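## Task

Place the red earphones inside the small chest's middle drawer and the black earphones inside its top drawer; at the end all drawers must be closed and the chest must still stand upright in its original spot.

## Robot and tools

Robot: two six-joint arms with parallel grippers, left_arm and right_arm. left_arm's base sits at (0, +0.300, 0) m in the scene frame and right_arm's at (0, -0.300, 0) m. Both bases are unrotated, with +z pointing up. Scene frame: origin at table-top height, halfway between the bases; +x reaches out over the table, +z is up, and left_arm is on the +y side. Image left and right do not follow the arm names. Hand positions, orientations and wrist-camera poses are reported in each arm's own base frame. Fixed cameras and the table use the scene frame. Printed hand poses can be off by a few cm, more when the arm is stretched far.

Joint order, used in every command row and every per-joint result list: wrist pitch, waist, elbow, wrist roll, shoulder, wrist yaw. Stated ranges in rad: waist -2.618 to 3.054, shoulder 0.000 to 3.142, elbow 0.000 to 3.142, wrist pitch -1.571 to 1.571, wrist yaw -1.571 to 1.571, wrist roll -2.094 to 2.094. The real end of a joint can differ by up to 0.059 rad. An action asking a joint to pass its range by more than 0.059 rad is rejected for both arms. If a joint is pushed to its end, the result reports "joint sent to its limit".

A row has 14 numbers, each in [-1, 1], always covering both arms: left_arm's six joints in the order above, then its opening, then right_arm's six joints, then its opening. Joint entries are scaled offsets, not poses. 1.0 equals 2.224 rad for waist, shoulder and elbow, and 8.485 rad for wrist pitch, wrist yaw and wrist roll. Offsets are measured from the "Joint targets" line as it stood when the action (or call) began, not from the previous row. Sending the same offset again therefore moves the joint further. A 0 holds a joint at its target. The opening entry is absolute: +1 fully open, -1 closed. It is not an offset, so to leave a gripper unchanged, resend its current command.

Tools:
- execute_actions(actions, cameras): actions is a list of actions. Each action is a table of up to 15 rows, and each row lasts 1/30 s. A short table repeats its last row to fill 15 steps. An empty list simply returns the current state and images. cameras picks which images come back: null or ["all"] means all, [] means none.
- move(target, speed, blend, opening_speed, blocking, cameras): target is one 14-number row or a list of up to 15 rows. Every row is an offset from the same starting Joint targets, not from the row before it. All joints are interpolated together, so the hand moves along a curve. speed is in rad/s for the joint with the longest travel: 0.01 to 12.57, default 0.5. It can be one value or one per target. blend (rad) rounds off intermediate targets. opening_speed (at least 0.2, in scale units per second) ramps the gripper's change gradually. blocking=false returns after about 0.5 s while the move carries on. Paths take at least 0.5 s and are cut short past 10 s. Moves do not avoid obstacles or the other arm. The result adds a "move:" line: done, off_target (resting more than 0.035 rad from target), moving, held, or fault, possibly with limits=held. Being done does not mean the hand is clear of contact.
- wait(seconds 0 to 10): lets time pass while commands are held.
- stop: brakes a running move to a halt.
- zoom_image(camera, region [x0,y0,x1,y1] in pixels, at most 504x504): zooms into the latest image from that camera.
- finished_scene(scene 1 or 2): ends the scene for good; calls after it apply to the next scene.

Cameras: cam_head_left, cam_head_right, cam_high, cam_low, cam_left_wrist, cam_right_wrist, each 672x504. Calibration is approximate; fixed cameras may have moved a few mm or degrees.

Result lines: end_effector_position (m) and end_effector_quat_wxyz. The position is the point between the finger pads, about 1 cm behind the fingertips. The fingers point along the gripper's +z axis and close along its y axis. Joint positions (rad, with the gripper opening in m at the end, 0.093 meaning fully open), Joint velocities ("within noise" when the arm is still), Joint targets (the base for your next offsets), and Tool commands. Joint torques are offset and noisy, positive toward larger angles; entries 2, 3 and 5 wrap around at ±28 N m. grip_measured is the gripper motor's position on the -1..+1 scale. Calls made with actions also list joint positions at some steps. "joint command not followed" means a clearance check changed that arm's targets.

Gripping: empty pads meet at about -0.94. Each mm of object width adds about 0.0208. For a firm hold on a rigid part, send a value at least 0.24 below the reading that matches its width. Soft or round items such as earphones may need a lower value. Keep sending that value while holding, and open well above the width reading to release. Closing suddenly and far below the width causes a brief hard squeeze.

Motion limits: a joint's target can lead its measured angle by no more than 0.339 rad (waist/shoulder/elbow) or 2.2 rad (wrists) per step. If targets would put the gripper more than 200 mm from where it is now, they are scaled back, so large moves may need several actions. Friction and gravity can leave joints short of their targets. To stop an arm pressing on something, command its targets back past its measured positions.

Avoid: dropping or flinging items, letting anything leave the table, tipping or shifting the chest, slamming drawers, and hard pushes. Above all, avoid contact between the two arms or a gripper closing on the other arm's fingers, which can fail the scene. Do not hold loads at long reach or press toward unreachable poses for long: motors heat up. MOTOR HOT appears at 75 °C, and an OVER-TEMPERATURE FAULT at 90 °C folds and disables that arm. Loose objects may occasionally be nudged by outside pushes. Finish with every drawer closed before calling finished_scene.

Each tool is called after "Request:" as a command line: name --argument value for each argument, lists and objects as JSON in quotes; but a table of rows of numbers goes row by row, as --pt "numbers of a row", without its own name.

## Session

Request:
execute_actions --actions '[]'

Scene clock: 0.00 s.
left_arm: end_effector_position=(+0.3834, -0.0045, +0.0823) grip_measured=+1.000 end_effector_quat_wxyz=(+0.557, -0.024, +0.828, +0.056) | right_arm: end_effector_position=(+0.3789, -0.0586, +0.0953) grip_measured=+1.000 end_effector_quat_wxyz=(+0.551, +0.128, +0.813, -0.138)
Joint names: [wrist pitch, waist, elbow, wrist roll, shoulder, wrist yaw]
Joint positions: left_arm=[0.788 -0.107 0.363 -0.018 1.544 -0.217 0.093] | right_arm=[0.719 0.012 0.396 0.066 1.509 0.384 0.093]
Joint velocities: within noise
Joint torques (N m): no reading
Heat: left arm: 52 °C; right arm: 54 °C.
Joint targets: left_arm=[0.785 -0.107 0.368 -0.018 1.539 -0.217] | right_arm=[0.732 0.012 0.407 0.066 1.499 0.385]
Tool commands: left_gripper/opening=+1.0 right_gripper/opening=+1.0

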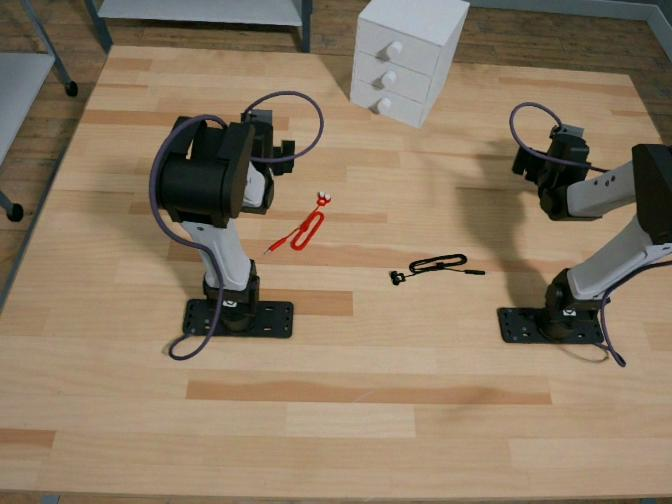

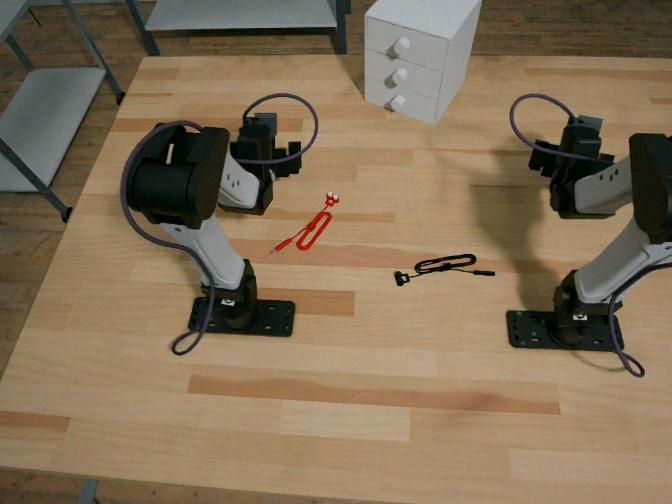

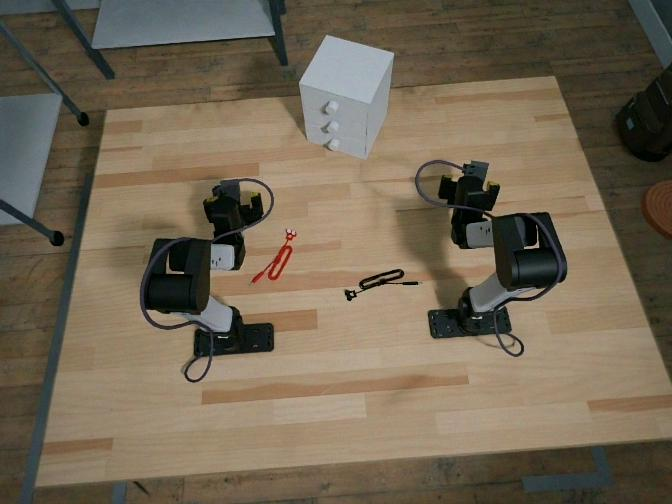

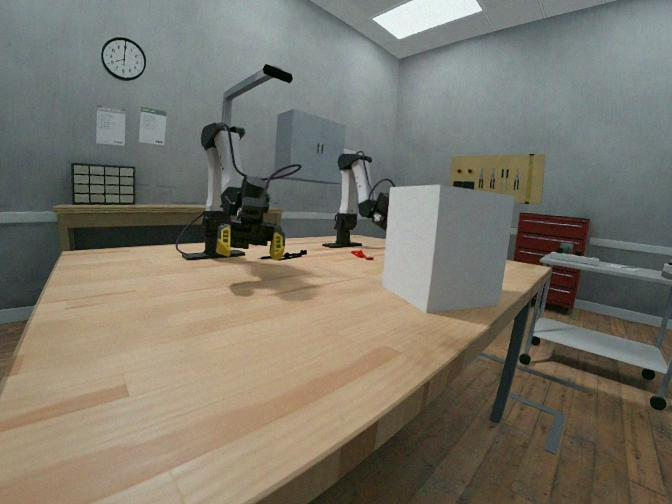

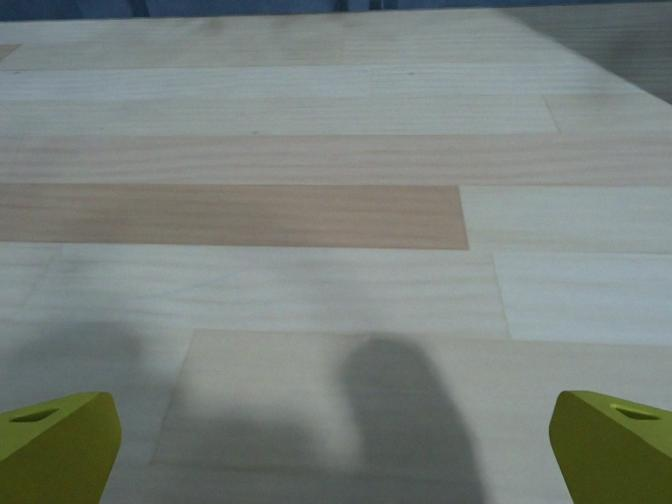

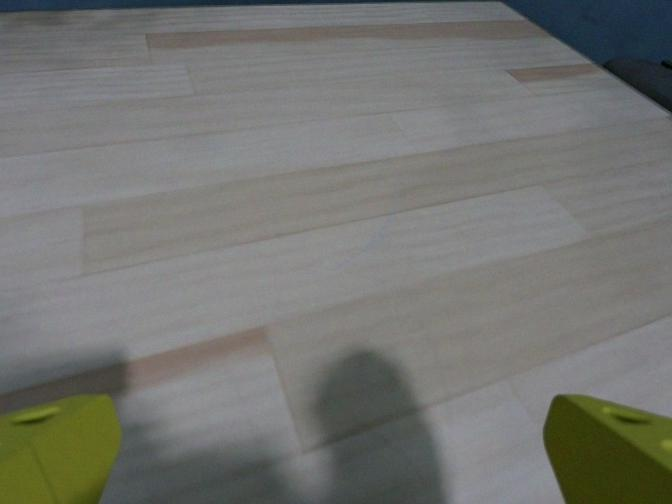

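Request:
zoom_image --camera "cam_high" --region '[270, 20, 430, 180]'

Request:
zoom_image --camera "cam_head_right" --region '[330, 0, 500, 140]'

Request:
zoom_image --camera "cam_high" --region '[240, 210, 440, 310]'

Request:
zoom_image --camera "cam_low" --region '[340, 160, 560, 330]'

Scaled by 3.150 from the camera's 672x504 image, which has a finer 960x720 frame.

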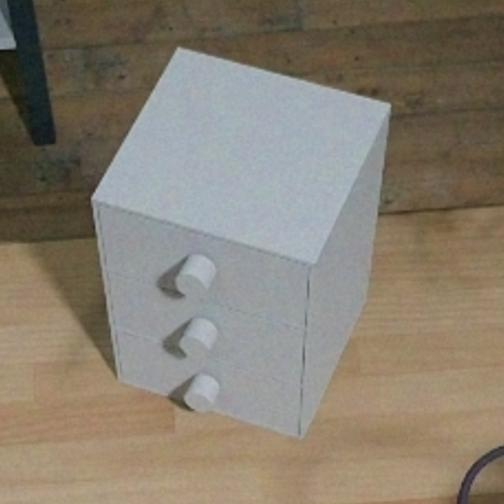

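Scaled by 2.965 from the camera's 672x504 image, which has a finer 960x720 frame.

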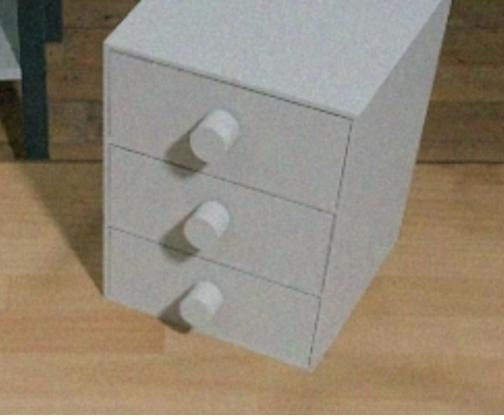

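Scaled by 2.520 from the camera's 672x504 image, which has a finer 960x720 frame.

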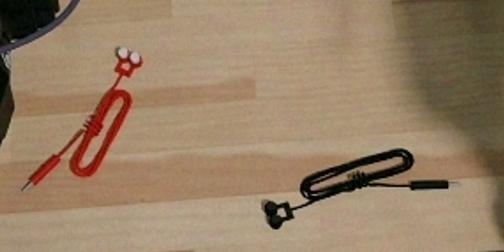

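Scaled by 2.291 from the camera's 672x504 image, which has a finer 960x720 frame.

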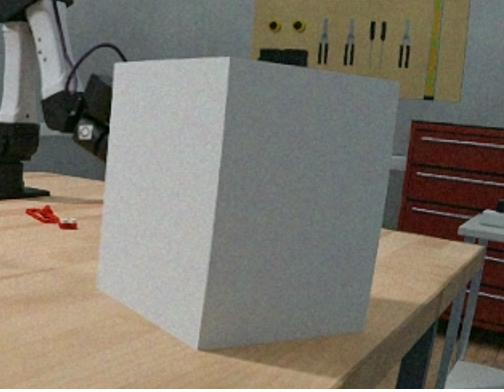

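Request:
move --target '[0.0384,-0.1905,0.3650,0.0021,0.3379,0.0134,1,-0.2318,0.3611,0.3182,-0.1262,-0.0217,-0.0454,1]' --speed 1.0

Scene clock: 13.07 s.
left_arm: end_effector_position=(+0.5220, -0.2836, +0.1179) grip_measured=+1.000 end_effector_quat_wxyz=(+0.686, +0.144, +0.697, -0.148) | right_arm: end_effector_position=(+0.1642, +0.1685, +0.0970) grip_measured=+1.000 end_effector_quat_wxyz=(+0.021, +0.783, -0.621, +0.005)
Joint names: [wrist pitch, waist, elbow, wrist roll, shoulder, wrist yaw]
Joint positions: left_arm=[1.1 -0.53 1.159 -0.01 2.274 -0.115 0.093] | right_arm=[-1.224 0.809 1.091 -0.991 1.479 0.015 0.093]
Joint velocities: within noise
Joint torques (N m): left_arm=[2.82 -0.05 6.65 0.09 -12.37 0.03] | right_arm=[-0.03 0.8 8.43 -0.1 -7.61 -0.18]
Heat: left arm: 53 °C; right arm: 55 °C.
Joint targets: left_arm=[1.111 -0.531 1.179 0.000 2.291 -0.104] | right_arm=[-1.235 0.815 1.115 -1.005 1.450 0.000]
move: done
camera_calibration:
cam_left_wrist: T_world_to_cam=[[-0.416446, -0.908952, 0.0194696, -0.0422325], [-0.395087, 0.161643, -0.904311, 0.395242], [0.818828, -0.384289, -0.42643, -0.406456], [0, 0, 0, 1]] pos_world=[0.471385, -0.258472, 0.184919]
cam_right_wrist: T_world_to_cam=[[0.971386, 0.237035, -0.01493, -0.198206], [0.217996, -0.864881, 0.452172, 0.104982], [0.094268, -0.442488, -0.891806, 0.229246], [0, 0, 0, 1]] pos_world=[0.148038, 0.239217, 0.154014]

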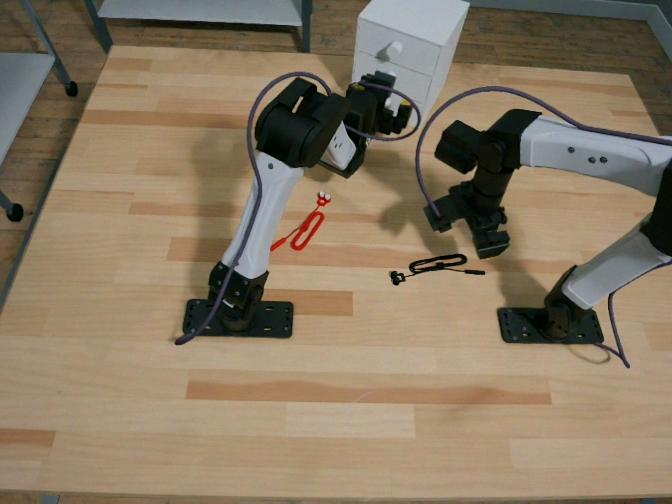

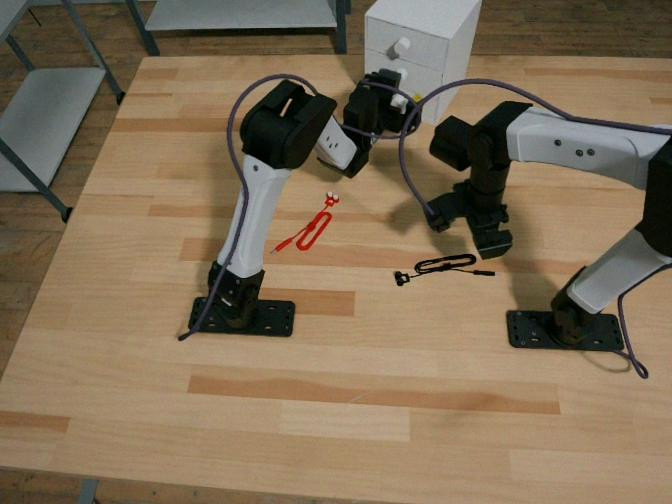

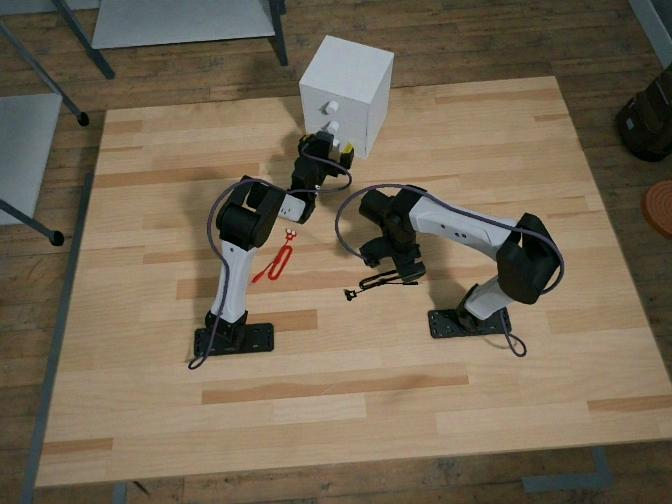

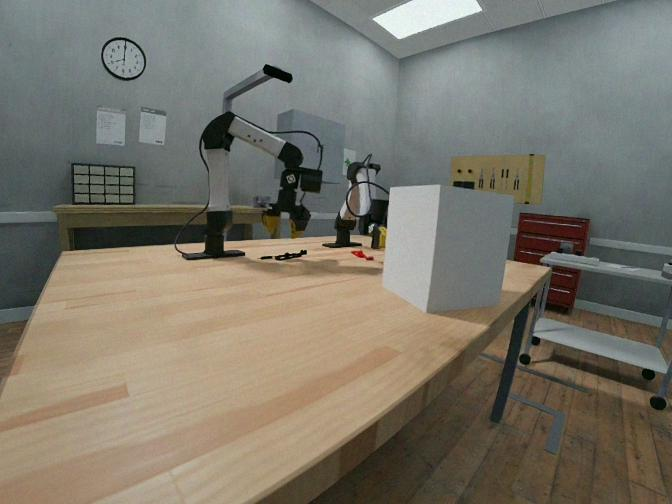

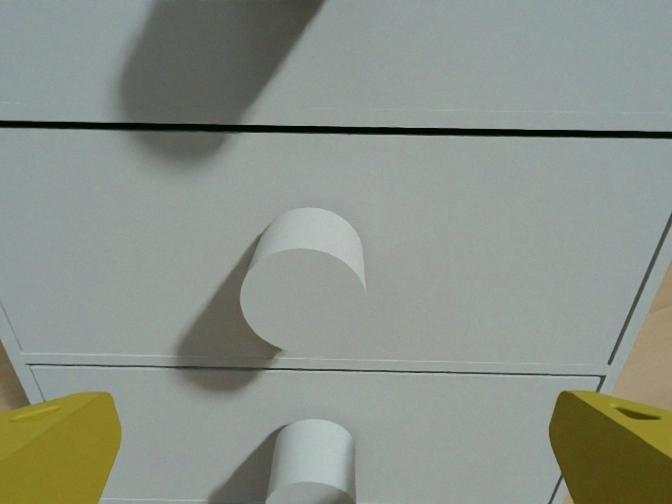

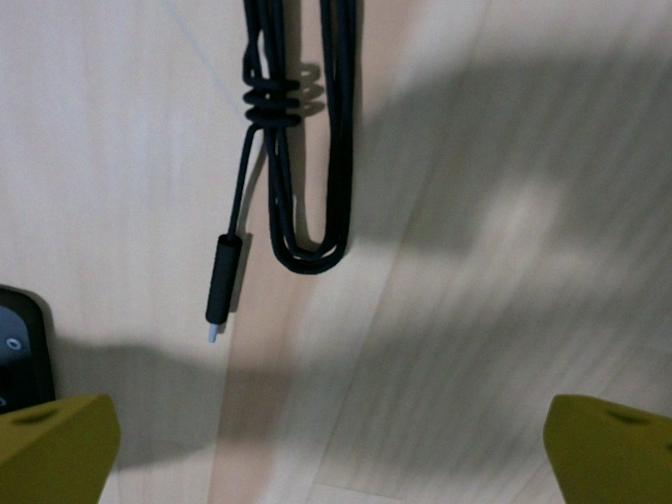

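Request:
move --target '[-0.01605,0.0130,0.0935,0,0.0318,0.0029,1,0.0242,0.068,-0.0772,0.0202,0.0157,0,1]' --speed 0.5 --cameras '["cam_left_wrist","cam_right_wrist"]'

Scene clock: 22.30 s.
left_arm: end_effector_position=(+0.5589, -0.2953, +0.1420) grip_measured=+1.000 end_effector_quat_wxyz=(+0.701, +0.142, +0.682, -0.155) | right_arm: end_effector_position=(+0.1359, +0.1906, +0.0600) grip_measured=+1.000 end_effector_quat_wxyz=(+0.005, +0.785, -0.619, +0.006)
Joint names: [wrist pitch, waist, elbow, wrist roll, shoulder, wrist yaw]
Joint positions: left_arm=[1.006 -0.509 1.362 -0.01 2.338 -0.087 0.093] | right_arm=[-1.045 0.96 0.941 -0.846 1.479 0.012 0.093]
Joint velocities: within noise
Joint torques (N m): left_arm=[2.3 0.47 7.42 0.08 -12.77 -0.03] | right_arm=[0.22 1.05 5.78 0.15 -4.59 -0.13]
Heat: left arm: 54 °C; right arm: 55 °C.
Joint targets: left_arm=[0.975 -0.502 1.387 0.000 2.362 -0.079] | right_arm=[-1.029 0.966 0.943 -0.833 1.485 0.000]
move: done
camera_calibration:
cam_left_wrist: T_world_to_cam=[[-0.42385, -0.905447, 0.0227475, -0.0333227], [-0.357774, 0.1443, -0.922592, 0.410083], [0.832075, -0.399179, -0.385107, -0.448605], [0, 0, 0, 1]] pos_world=[0.505867, -0.26842, 0.206336]
cam_right_wrist: T_world_to_cam=[[0.970148, 0.242272, 0.0108587, -0.178883], [0.213413, -0.874137, 0.43628, 0.150299], [0.115191, -0.420939, -0.899745, 0.202226], [0, 0, 0, 1]] pos_world=[0.118172, 0.259845, 0.118322]
Images, in order (width x height): cam_left_wrist 672x504, cam_right_wrist 672x504.

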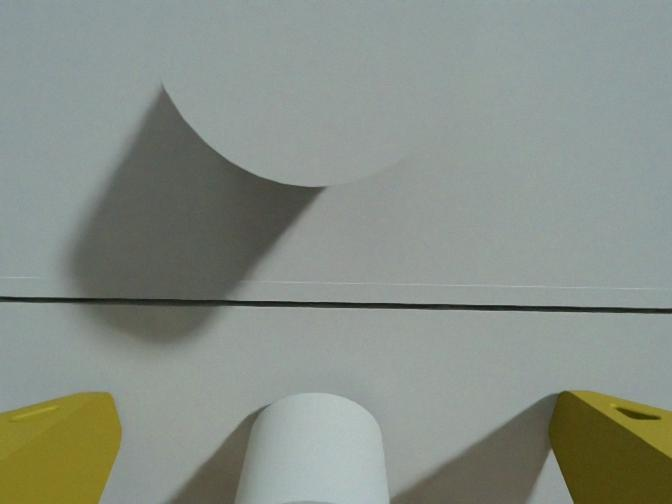

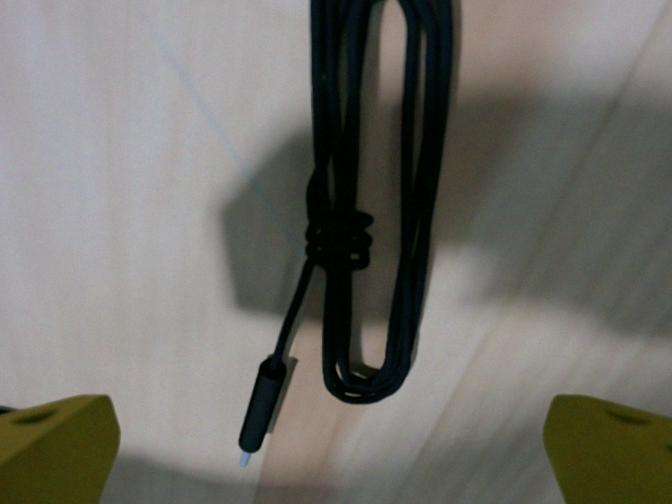

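Request:
move --target '[-0.0026,0.0040,0.0022,0,0.0061,0.0011,1,0.0156,0.0063,-0.009,0.0002,0.0454,-0.0014,1]' --speed 0.4 --cameras '["cam_left_wrist","cam_right_wrist"]'

Scene clock: 26.63 s.
left_arm: end_effector_position=(+0.5602, -0.2944, +0.1413) grip_measured=+1.000 end_effector_quat_wxyz=(+0.700, +0.145, +0.682, -0.158) | right_arm: end_effector_position=(+0.1429, +0.2090, +0.0332) grip_measured=+1.000 end_effector_quat_wxyz=(-0.001, +0.788, -0.615, +0.002)
Joint names: [wrist pitch, waist, elbow, wrist roll, shoulder, wrist yaw]
Joint positions: left_arm=[1.003 -0.503 1.366 -0.01 2.34 -0.071 0.093] | right_arm=[-0.913 0.973 0.922 -0.843 1.578 0.003 0.093]
Joint velocities: within noise
Joint torques (N m): left_arm=[2.1 0.65 7.66 0.11 -11.74 -0.09] | right_arm=[0.33 0.87 5.82 0.06 -5.3 -0.18]
Heat: left arm: 54 °C; right arm: 55 °C.
Joint targets: left_arm=[0.953 -0.493 1.392 0.000 2.375 -0.070] | right_arm=[-0.897 0.980 0.923 -0.832 1.586 -0.012]
move: off_target (left_arm); left_arm: the wrist pitch is farthest, 0.050 rad from its target
camera_calibration:
cam_left_wrist: T_world_to_cam=[[-0.432074, -0.901566, 0.0221583, -0.0260848], [-0.358092, 0.148961, -0.921727, 0.411271], [0.827697, -0.406189, -0.387206, -0.448914], [0, 0, 0, 1]] pos_world=[0.507567, -0.267125, 0.205836]
cam_right_wrist: T_world_to_cam=[[0.967416, 0.252723, 0.0154124, -0.191758], [0.222828, -0.878723, 0.422129, 0.176664], [0.120225, -0.40494, -0.906405, 0.181224], [0, 0, 0, 1]] pos_world=[0.124356, 0.277085, 0.0926423]
Images, in order (width x height): cam_left_wrist 672x504, cam_right_wrist 672x504.

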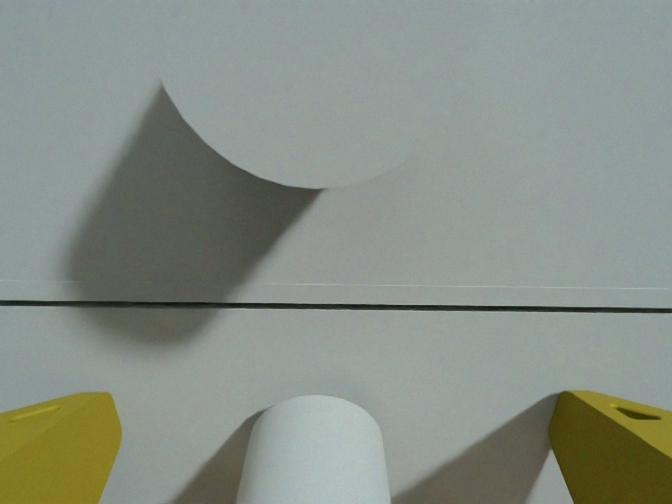

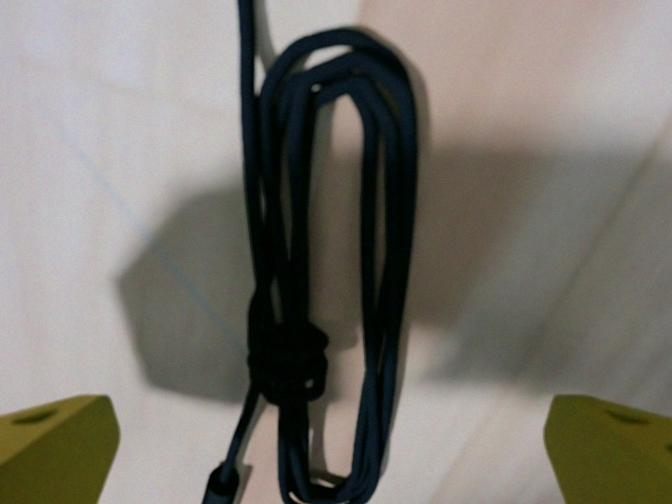

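Request:
move --target '[0,0.0060,0,0,0.0145,0.001,1,0.004,0.0166,0.0067,0.0041,0.0229,0,1]' --speed 0.4 --cameras '["cam_left_wrist","cam_right_wrist"]'

Scene clock: 29.13 s.
left_arm: end_effector_position=(+0.5616, -0.2941, +0.1401) grip_measured=+1.000 end_effector_quat_wxyz=(+0.707, +0.144, +0.673, -0.161) | right_arm: end_effector_position=(+0.1369, +0.2177, +0.0216) grip_measured=+1.000 end_effector_quat_wxyz=(+0.006, +0.789, -0.614, +0.001)
Joint names: [wrist pitch, waist, elbow, wrist roll, shoulder, wrist yaw]
Joint positions: left_arm=[1.042 -0.5 1.371 -0.01 2.361 -0.065 0.093] | right_arm=[-0.879 1.011 0.922 -0.809 1.627 0.002 0.093]
Joint velocities: within noise
Joint torques (N m): left_arm=[1.65 1.57 7.21 0.1 -10.85 -0.05] | right_arm=[0.32 0.75 7.08 0.19 -5.34 -0.15]
Heat: left arm: 54 °C; right arm: 55 °C.
Joint targets: left_arm=[0.953 -0.480 1.392 0.000 2.407 -0.061] | right_arm=[-0.863 1.017 0.938 -0.797 1.637 -0.012]
move: off_target (left_arm); left_arm: the wrist pitch is farthest, 0.089 rad from its target
camera_calibration:
cam_left_wrist: T_world_to_cam=[[-0.435726, -0.899782, 0.0231088, -0.0227682], [-0.338183, 0.139867, -0.930628, 0.397951], [0.834131, -0.413314, -0.365235, -0.459221], [0, 0, 0, 1]] pos_world=[0.50771, -0.265949, 0.203147]
cam_right_wrist: T_world_to_cam=[[0.966733, 0.255765, 0.0032924, -0.188251], [0.22948, -0.872923, 0.430516, 0.188197], [0.112985, -0.415439, -0.902577, 0.178091], [0, 0, 0, 1]] pos_world=[0.118679, 0.286416, 0.0803382]
Images, in order (width x height): cam_left_wrist 672x504, cam_right_wrist 672x504.

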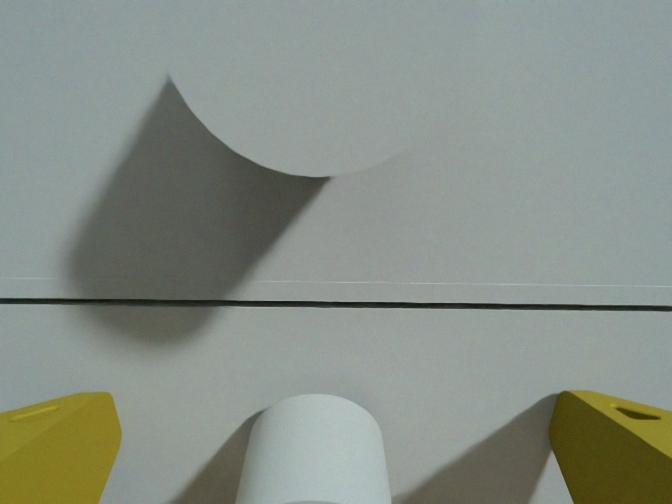

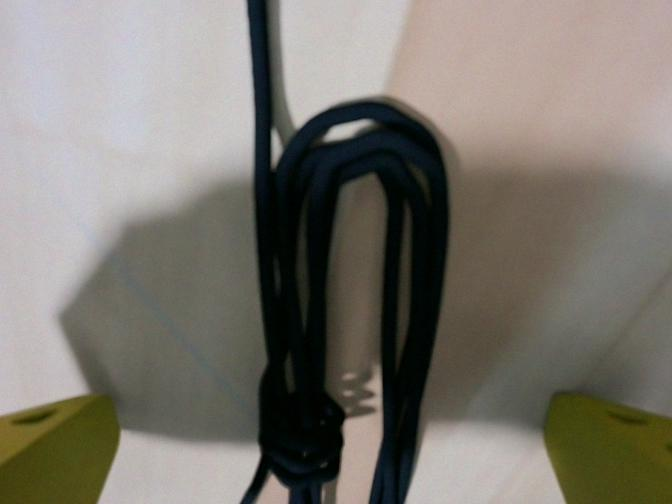

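Request:
move --target '[0.0044,-0.0058,-0.0067,0,-0.0202,-0.0008,1,0,0,0,0,0,0,-1]' --speed 0.3 --opening_speed 1.5 --cameras '["cam_left_wrist","cam_right_wrist","cam_head_left"]'

Scene clock: 31.83 s.
left_arm: end_effector_position=(+0.5617, -0.2939, +0.1411) grip_measured=+1.000 end_effector_quat_wxyz=(+0.708, +0.144, +0.672, -0.162) | right_arm: end_effector_position=(+0.1372, +0.2183, +0.0217) grip_measured=-0.914 end_effector_quat_wxyz=(+0.005, +0.789, -0.614, +0.001)
Joint names: [wrist pitch, waist, elbow, wrist roll, shoulder, wrist yaw]
Joint positions: left_arm=[1.046 -0.499 1.371 -0.01 2.361 -0.065 0.093] | right_arm=[-0.877 1.011 0.923 -0.808 1.627 0.001 0.001]
Joint velocities: within noise
Joint torques (N m): left_arm=[2.03 0.47 5.87 0.12 -15.1 -0.12] | right_arm=[0.27 0.98 6.91 0.13 -5.22 -0.11]
Heat: left arm: 53 °C; right arm: 55 °C.
Joint targets: left_arm=[0.990 -0.492 1.378 0.000 2.362 -0.068] | right_arm=[-0.863 1.017 0.938 -0.797 1.637 -0.012]
move: off_target (left_arm); left_arm: the wrist pitch is farthest, 0.056 rad from its target
camera_calibration:
cam_left_wrist: T_world_to_cam=[[-0.435414, -0.899929, 0.0232724, -0.0227912], [-0.335153, 0.138056, -0.931994, 0.396884], [0.835516, -0.413603, -0.361726, -0.460222], [0, 0, 0, 1]] pos_world=[0.507616, -0.265652, 0.203949]
cam_right_wrist: T_world_to_cam=[[0.96691, 0.255076, 0.00470668, -0.188604], [0.228485, -0.874023, 0.428811, 0.189002], [0.113493, -0.413546, -0.903382, 0.177996], [0, 0, 0, 1]] pos_world=[0.118977, 0.28691, 0.08064]
Images, in order (width x height): cam_head_left 672x504, cam_left_wrist 672x504, cam_right_wrist 672x504.

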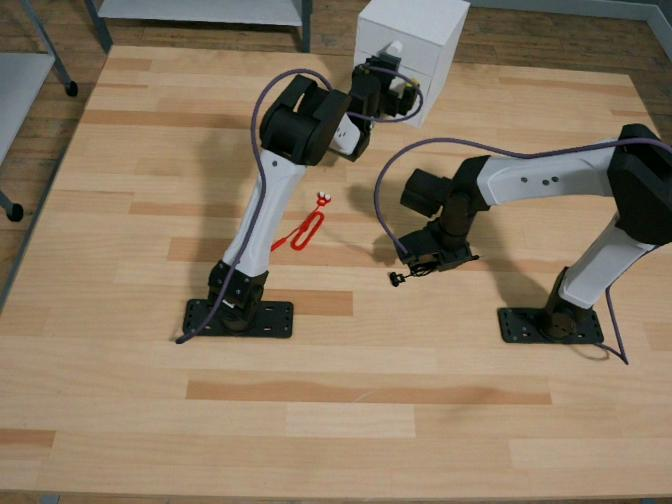

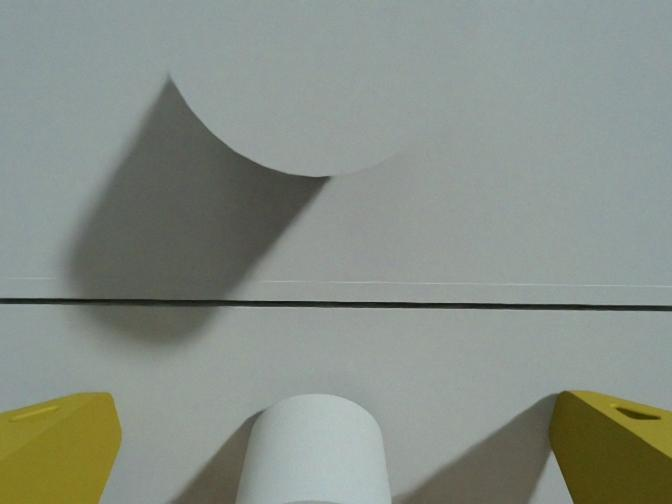

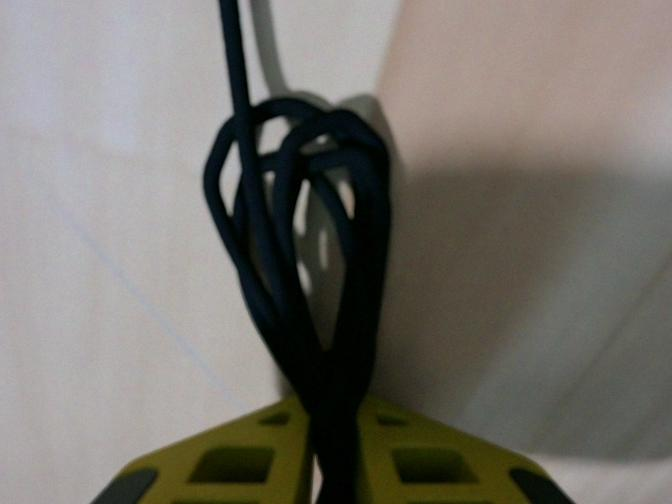

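Request:
move --pt "0.0143 -0.0157 -0.0895 0 -0.0319 -0.0035 1 -0.0456 0 0.1246 0 -0.0504 0 -1" --pt "-0.0006 -0.0013 -0.0072 0 0.0 -0.0 1 -0.0456 0 0.1246 0 -0.0504 0 -1" --speed 0.4 --cameras '["cam_left_wrist","cam_right_wrist"]'

Scene clock: 34.90 s.
left_arm: end_effector_position=(+0.5589, -0.2889, +0.1269) grip_measured=+1.000 end_effector_quat_wxyz=(+0.689, +0.144, +0.695, -0.149) | right_arm: end_effector_position=(+0.1376, +0.2191, +0.1044) grip_measured=-0.927 end_effector_quat_wxyz=(+0.015, +0.789, -0.614, +0.002)
Joint names: [wrist pitch, waist, elbow, wrist roll, shoulder, wrist yaw]
Joint positions: left_arm=[0.993 -0.499 1.344 -0.009 2.344 -0.081 0.093] | right_arm=[-1.239 1.011 1.193 -0.808 1.555 0.001 0.001]
Joint velocities: within noise
Joint torques (N m): left_arm=[2.59 0.27 6.82 0.11 -13.3 0.06] | right_arm=[0.01 0.98 8.57 0.12 -8.58 -0.2]
Heat: left arm: 54 °C; right arm: 56 °C.
Joint targets: left_arm=[0.985 -0.495 1.361 0.000 2.362 -0.068] | right_arm=[-1.250 1.017 1.215 -0.797 1.525 -0.012]
move: done
camera_calibration:
cam_left_wrist: T_world_to_cam=[[-0.418659, -0.907939, 0.0192653, -0.0304057], [-0.388781, 0.160018, -0.907328, 0.415227], [0.820716, -0.387351, -0.419983, -0.437662], [0, 0, 0, 1]] pos_world=[0.507899, -0.263579, 0.193522]
cam_right_wrist: T_world_to_cam=[[0.966986, 0.254632, -0.0100036, -0.188046], [0.23283, -0.866873, 0.44082, 0.150749], [0.103575, -0.428596, -0.89754, 0.257108], [0, 0, 0, 1]] pos_world=[0.120109, 0.288758, 0.162431]
Images, in order (width x height): cam_left_wrist 672x504, cam_right_wrist 672x504.

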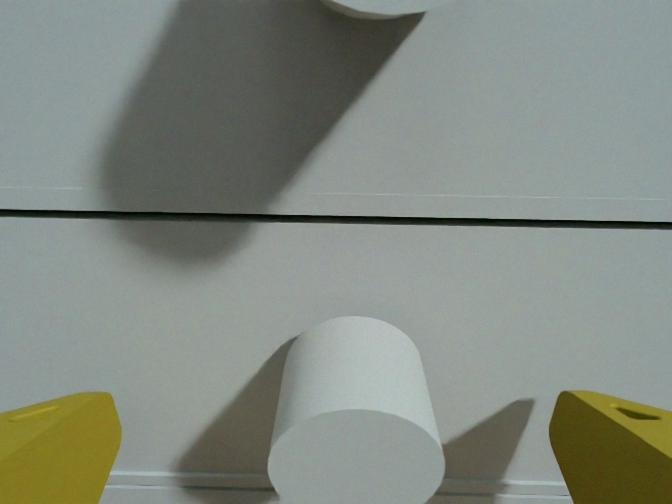

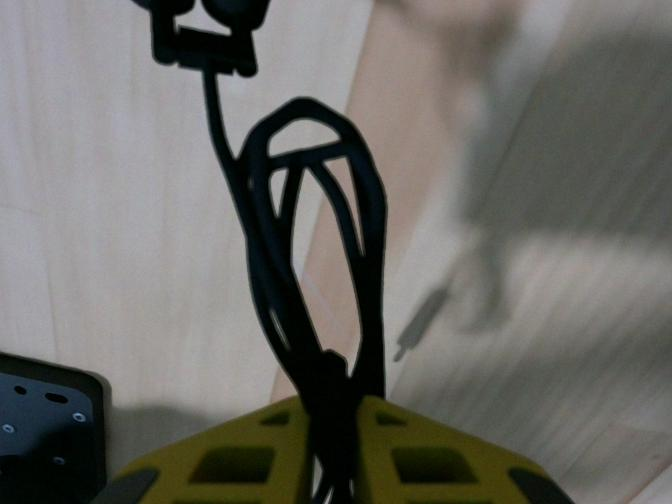

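Request:
move --pt "0 -0.0040 0 0 0 0 1 0 0 0 0 0 0 -1" --pt "0 -0.0040 0 0 0 0 -0.6 0 0 0 0 0 0 -1" --speed 0.3 --opening_speed 1.5 --cameras '["cam_left_wrist"]'

Scene clock: 37.73 s.
left_arm: end_effector_position=(+0.5586, -0.2897, +0.1268) grip_measured=-0.505 end_effector_quat_wxyz=(+0.688, +0.146, +0.695, -0.151) | right_arm: end_effector_position=(+0.1375, +0.2190, +0.1044) grip_measured=-0.928 end_effector_quat_wxyz=(+0.016, +0.789, -0.614, +0.002)
Joint names: [wrist pitch, waist, elbow, wrist roll, shoulder, wrist yaw]
Joint positions: left_arm=[0.993 -0.499 1.344 -0.009 2.344 -0.077 0.021] | right_arm=[-1.24 1.011 1.193 -0.808 1.555 0.001 0.001]
Joint velocities: within noise
Joint torques (N m): left_arm=[2.6 -0.47 6.89 0.1 -13.35 0.03] | right_arm=[-0.06 0.79 8.32 0.13 -8.44 -0.15]
Heat: left arm: 53 °C; right arm: 56 °C.
Joint targets: left_arm=[0.985 -0.504 1.361 0.000 2.362 -0.068] | right_arm=[-1.250 1.017 1.215 -0.797 1.525 -0.012]
move: done
camera_calibration:
cam_left_wrist: T_world_to_cam=[[-0.422809, -0.906013, 0.0193052, -0.0282928], [-0.388337, 0.161895, -0.907185, 0.415421], [0.818796, -0.391063, -0.42029, -0.437765], [0, 0, 0, 1]] pos_world=[0.507801, -0.264082, 0.193422]
Images, in order (width x height): cam_left_wrist 672x504.

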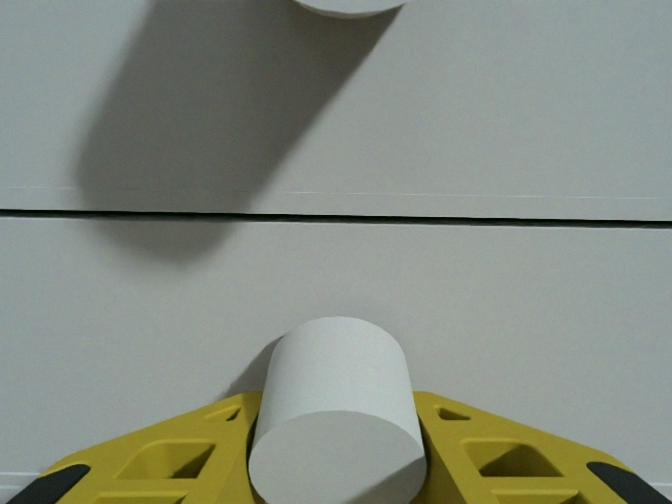

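Request:
move --pt "0.01256 -0.0033 -0.0954 0 -0.0474 -0.0009 -0.6 0 0 0 0 0 0 -1" --pt "0.02398 -0.0072 -0.1830 0 -0.0915 -0.0019 -0.6 0 0 0 0 0 0 -1" --pt "0.03465 -0.0121 -0.2649 0 -0.1327 -0.0032 -0.6 0 0 0 0 0 0 -1" --speed 0.3 --blend 0.03

Scene clock: 41.27 s.
left_arm: end_effector_position=(+0.4544, -0.2429, +0.1191) grip_measured=-0.505 end_effector_quat_wxyz=(+0.686, +0.148, +0.696, -0.152) | right_arm: end_effector_position=(+0.1375, +0.2190, +0.1044) grip_measured=-0.928 end_effector_quat_wxyz=(+0.016, +0.789, -0.614, +0.002)
Joint names: [wrist pitch, waist, elbow, wrist roll, shoulder, wrist yaw]
Joint positions: left_arm=[1.292 -0.522 0.786 -0.009 2.09 -0.094 0.021] | right_arm=[-1.24 1.011 1.193 -0.808 1.555 0.001 0.001]
Joint velocities: within noise
Joint torques (N m): left_arm=[2.54 -0.9 3.02 0.09 -13.38 -0.06] | right_arm=[-0.03 1.05 8.23 0.08 -8.4 -0.12]
Heat: left arm: 53 °C; right arm: 57 °C.
Joint targets: left_arm=[1.279 -0.531 0.772 0.000 2.067 -0.095] | right_arm=[-1.250 1.017 1.215 -0.797 1.525 -0.012]
move: done
camera_calibration:
cam_left_wrist: T_world_to_cam=[[-0.42763, -0.90376, 0.0187507, -0.0270972], [-0.391312, 0.166378, -0.905093, 0.362604], [0.814867, -0.394382, -0.4248, -0.335872], [0, 0, 0, 1]] pos_world=[0.403995, -0.217281, 0.18602]
cam_right_wrist: T_world_to_cam=[[0.967097, 0.254187, -0.0105962, -0.187716], [0.232636, -0.866709, 0.441243, 0.150639], [0.102974, -0.429189, -0.897325, 0.257195], [0, 0, 0, 1]] pos_world=[0.120011, 0.28866, 0.162331]

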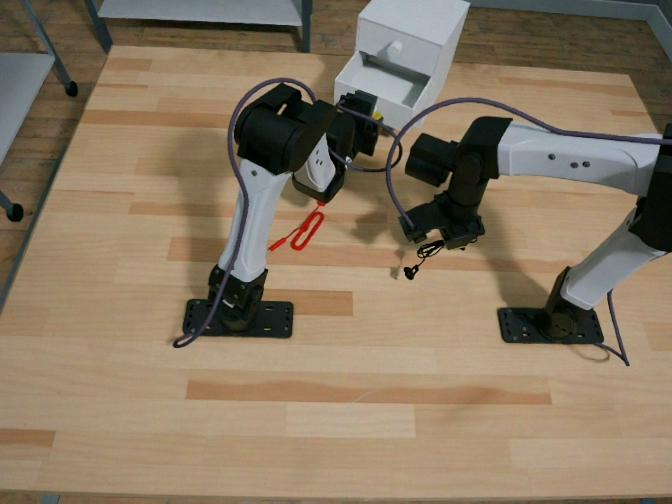

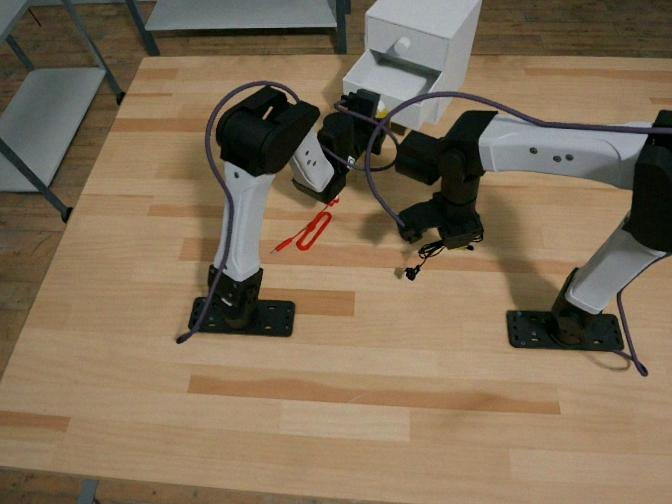

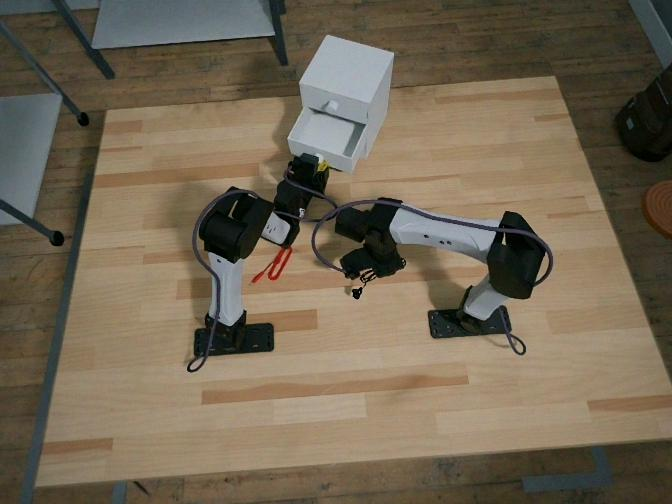

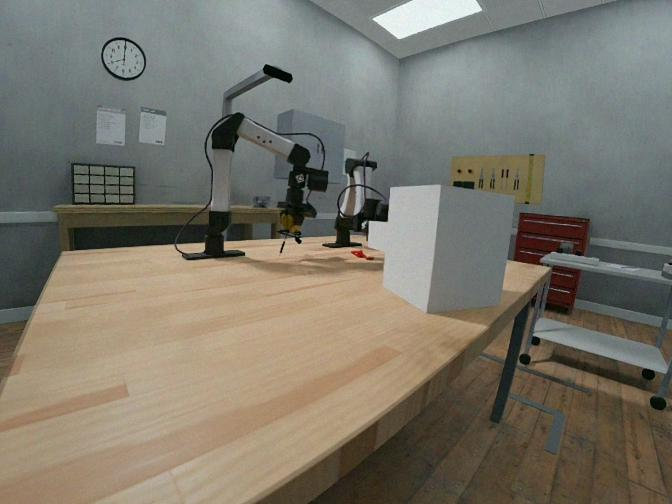

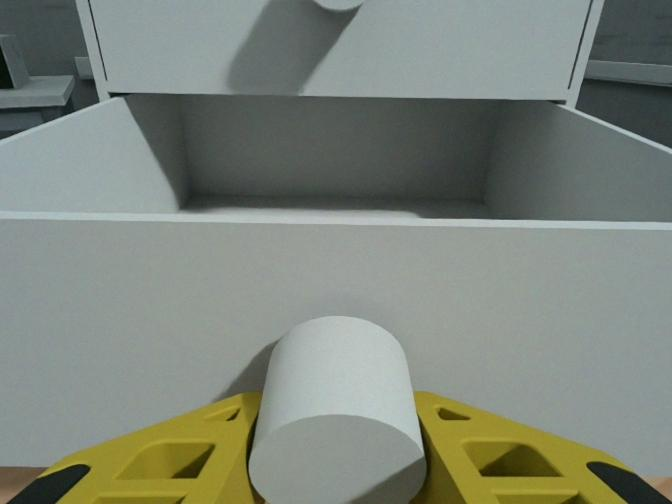

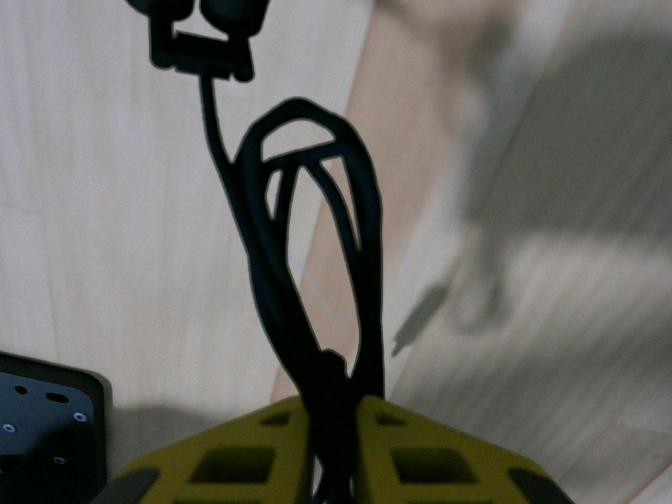

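Request:
move --pt "0 0 0 0 0 0 1 0 0 0 0 0 0 -1" --pt "0.0124 -0.0079 -0.096 0 -0.0489 -0.0021 1 0 0 0 0 0 0 -1" --pt "-0.2917 -0.0107 0.1183 -0.0165 -0.2954 0.0112 1 0 0 0 0 0 0 -1" --speed '[0.5,0.5,1.2]' --opening_speed 2.5

Scene clock: 48.00 s.
left_arm: end_effector_position=(+0.1909, -0.1147, +0.0897) grip_measured=+1.000 end_effector_quat_wxyz=(-0.013, +0.207, +0.978, +0.009) | right_arm: end_effector_position=(+0.1375, +0.2190, +0.1044) grip_measured=-0.928 end_effector_quat_wxyz=(+0.016, +0.789, -0.614, +0.002)
Joint names: [wrist pitch, waist, elbow, wrist roll, shoulder, wrist yaw]
Joint positions: left_arm=[-1.191 -0.547 1.014 -0.129 1.424 -0.008 0.093] | right_arm=[-1.24 1.011 1.193 -0.808 1.555 0.001 0.001]
Joint velocities: within noise
Joint torques (N m): left_arm=[0.27 -0.61 6.93 -0.09 -6.78 0.01] | right_arm=[-0.01 0.96 8.43 0.15 -8.42 -0.12]
Heat: left arm: 53 °C; right arm: 58 °C.
Joint targets: left_arm=[-1.196 -0.555 1.035 -0.140 1.410 0.000] | right_arm=[-1.250 1.017 1.215 -0.797 1.525 -0.012]
move: done
camera_calibration:
cam_left_wrist: T_world_to_cam=[[-0.396045, -0.918228, 0.00245785, -0.0295414], [-0.824088, 0.356619, 0.440116, 0.19527], [-0.405004, 0.17228, -0.897937, 0.25725], [0, 0, 0, 1]] pos_world=[0.253407, -0.141082, 0.145125]
cam_right_wrist: T_world_to_cam=[[0.967097, 0.254187, -0.0105962, -0.187716], [0.232636, -0.866709, 0.441243, 0.150639], [0.102974, -0.429189, -0.897325, 0.257195], [0, 0, 0, 1]] pos_world=[0.120011, 0.28866, 0.162331]

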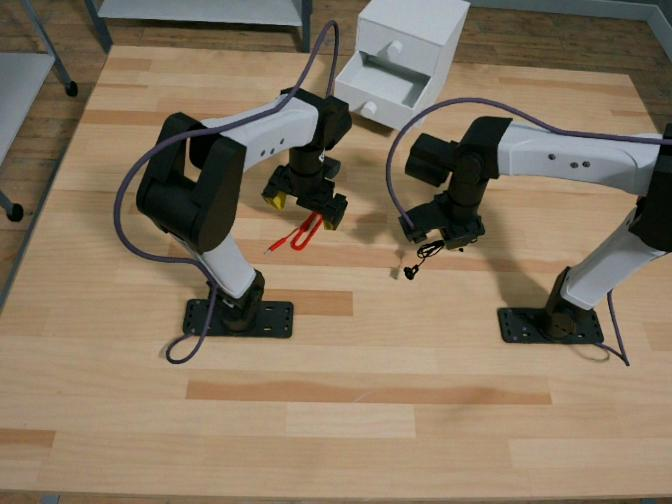

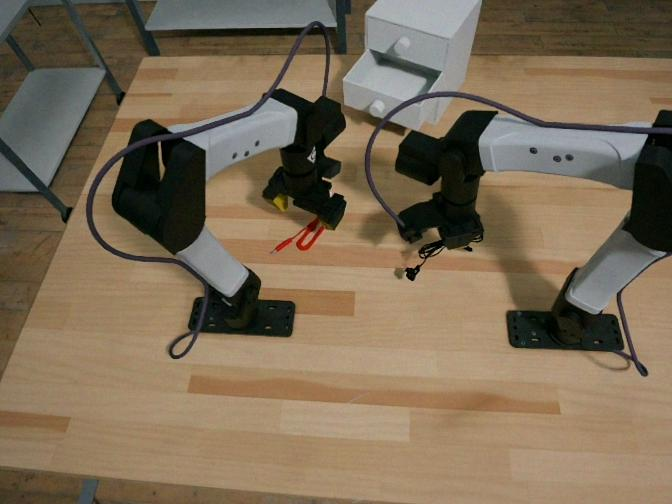

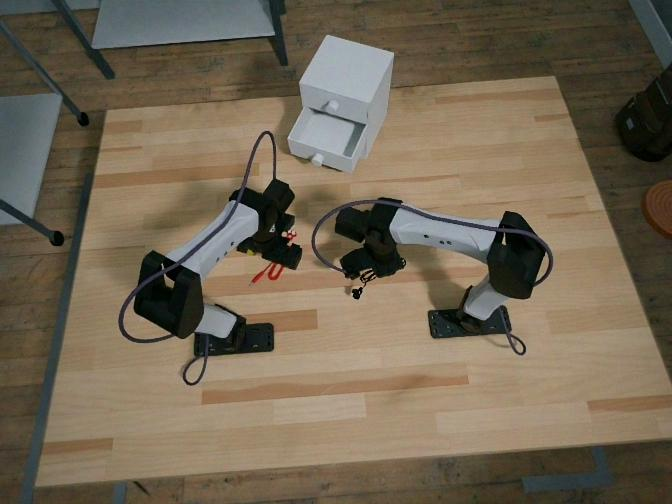

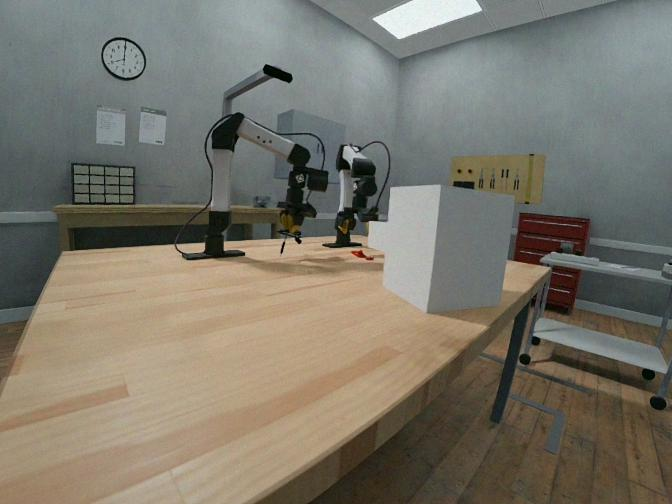

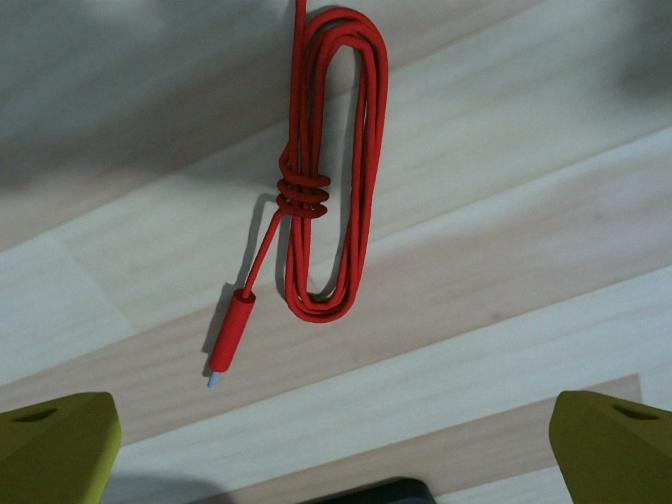

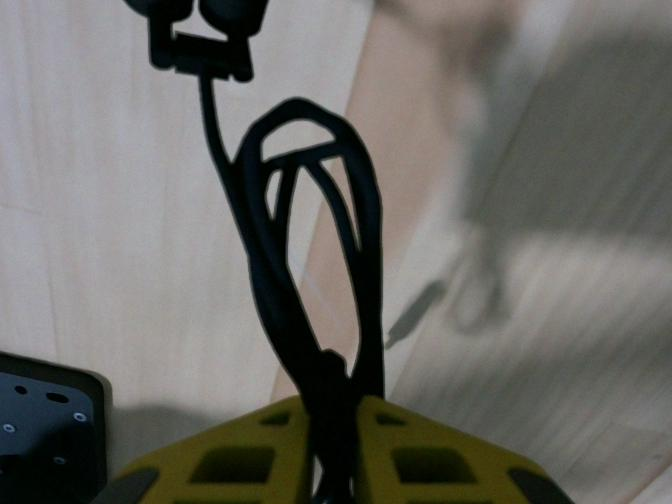

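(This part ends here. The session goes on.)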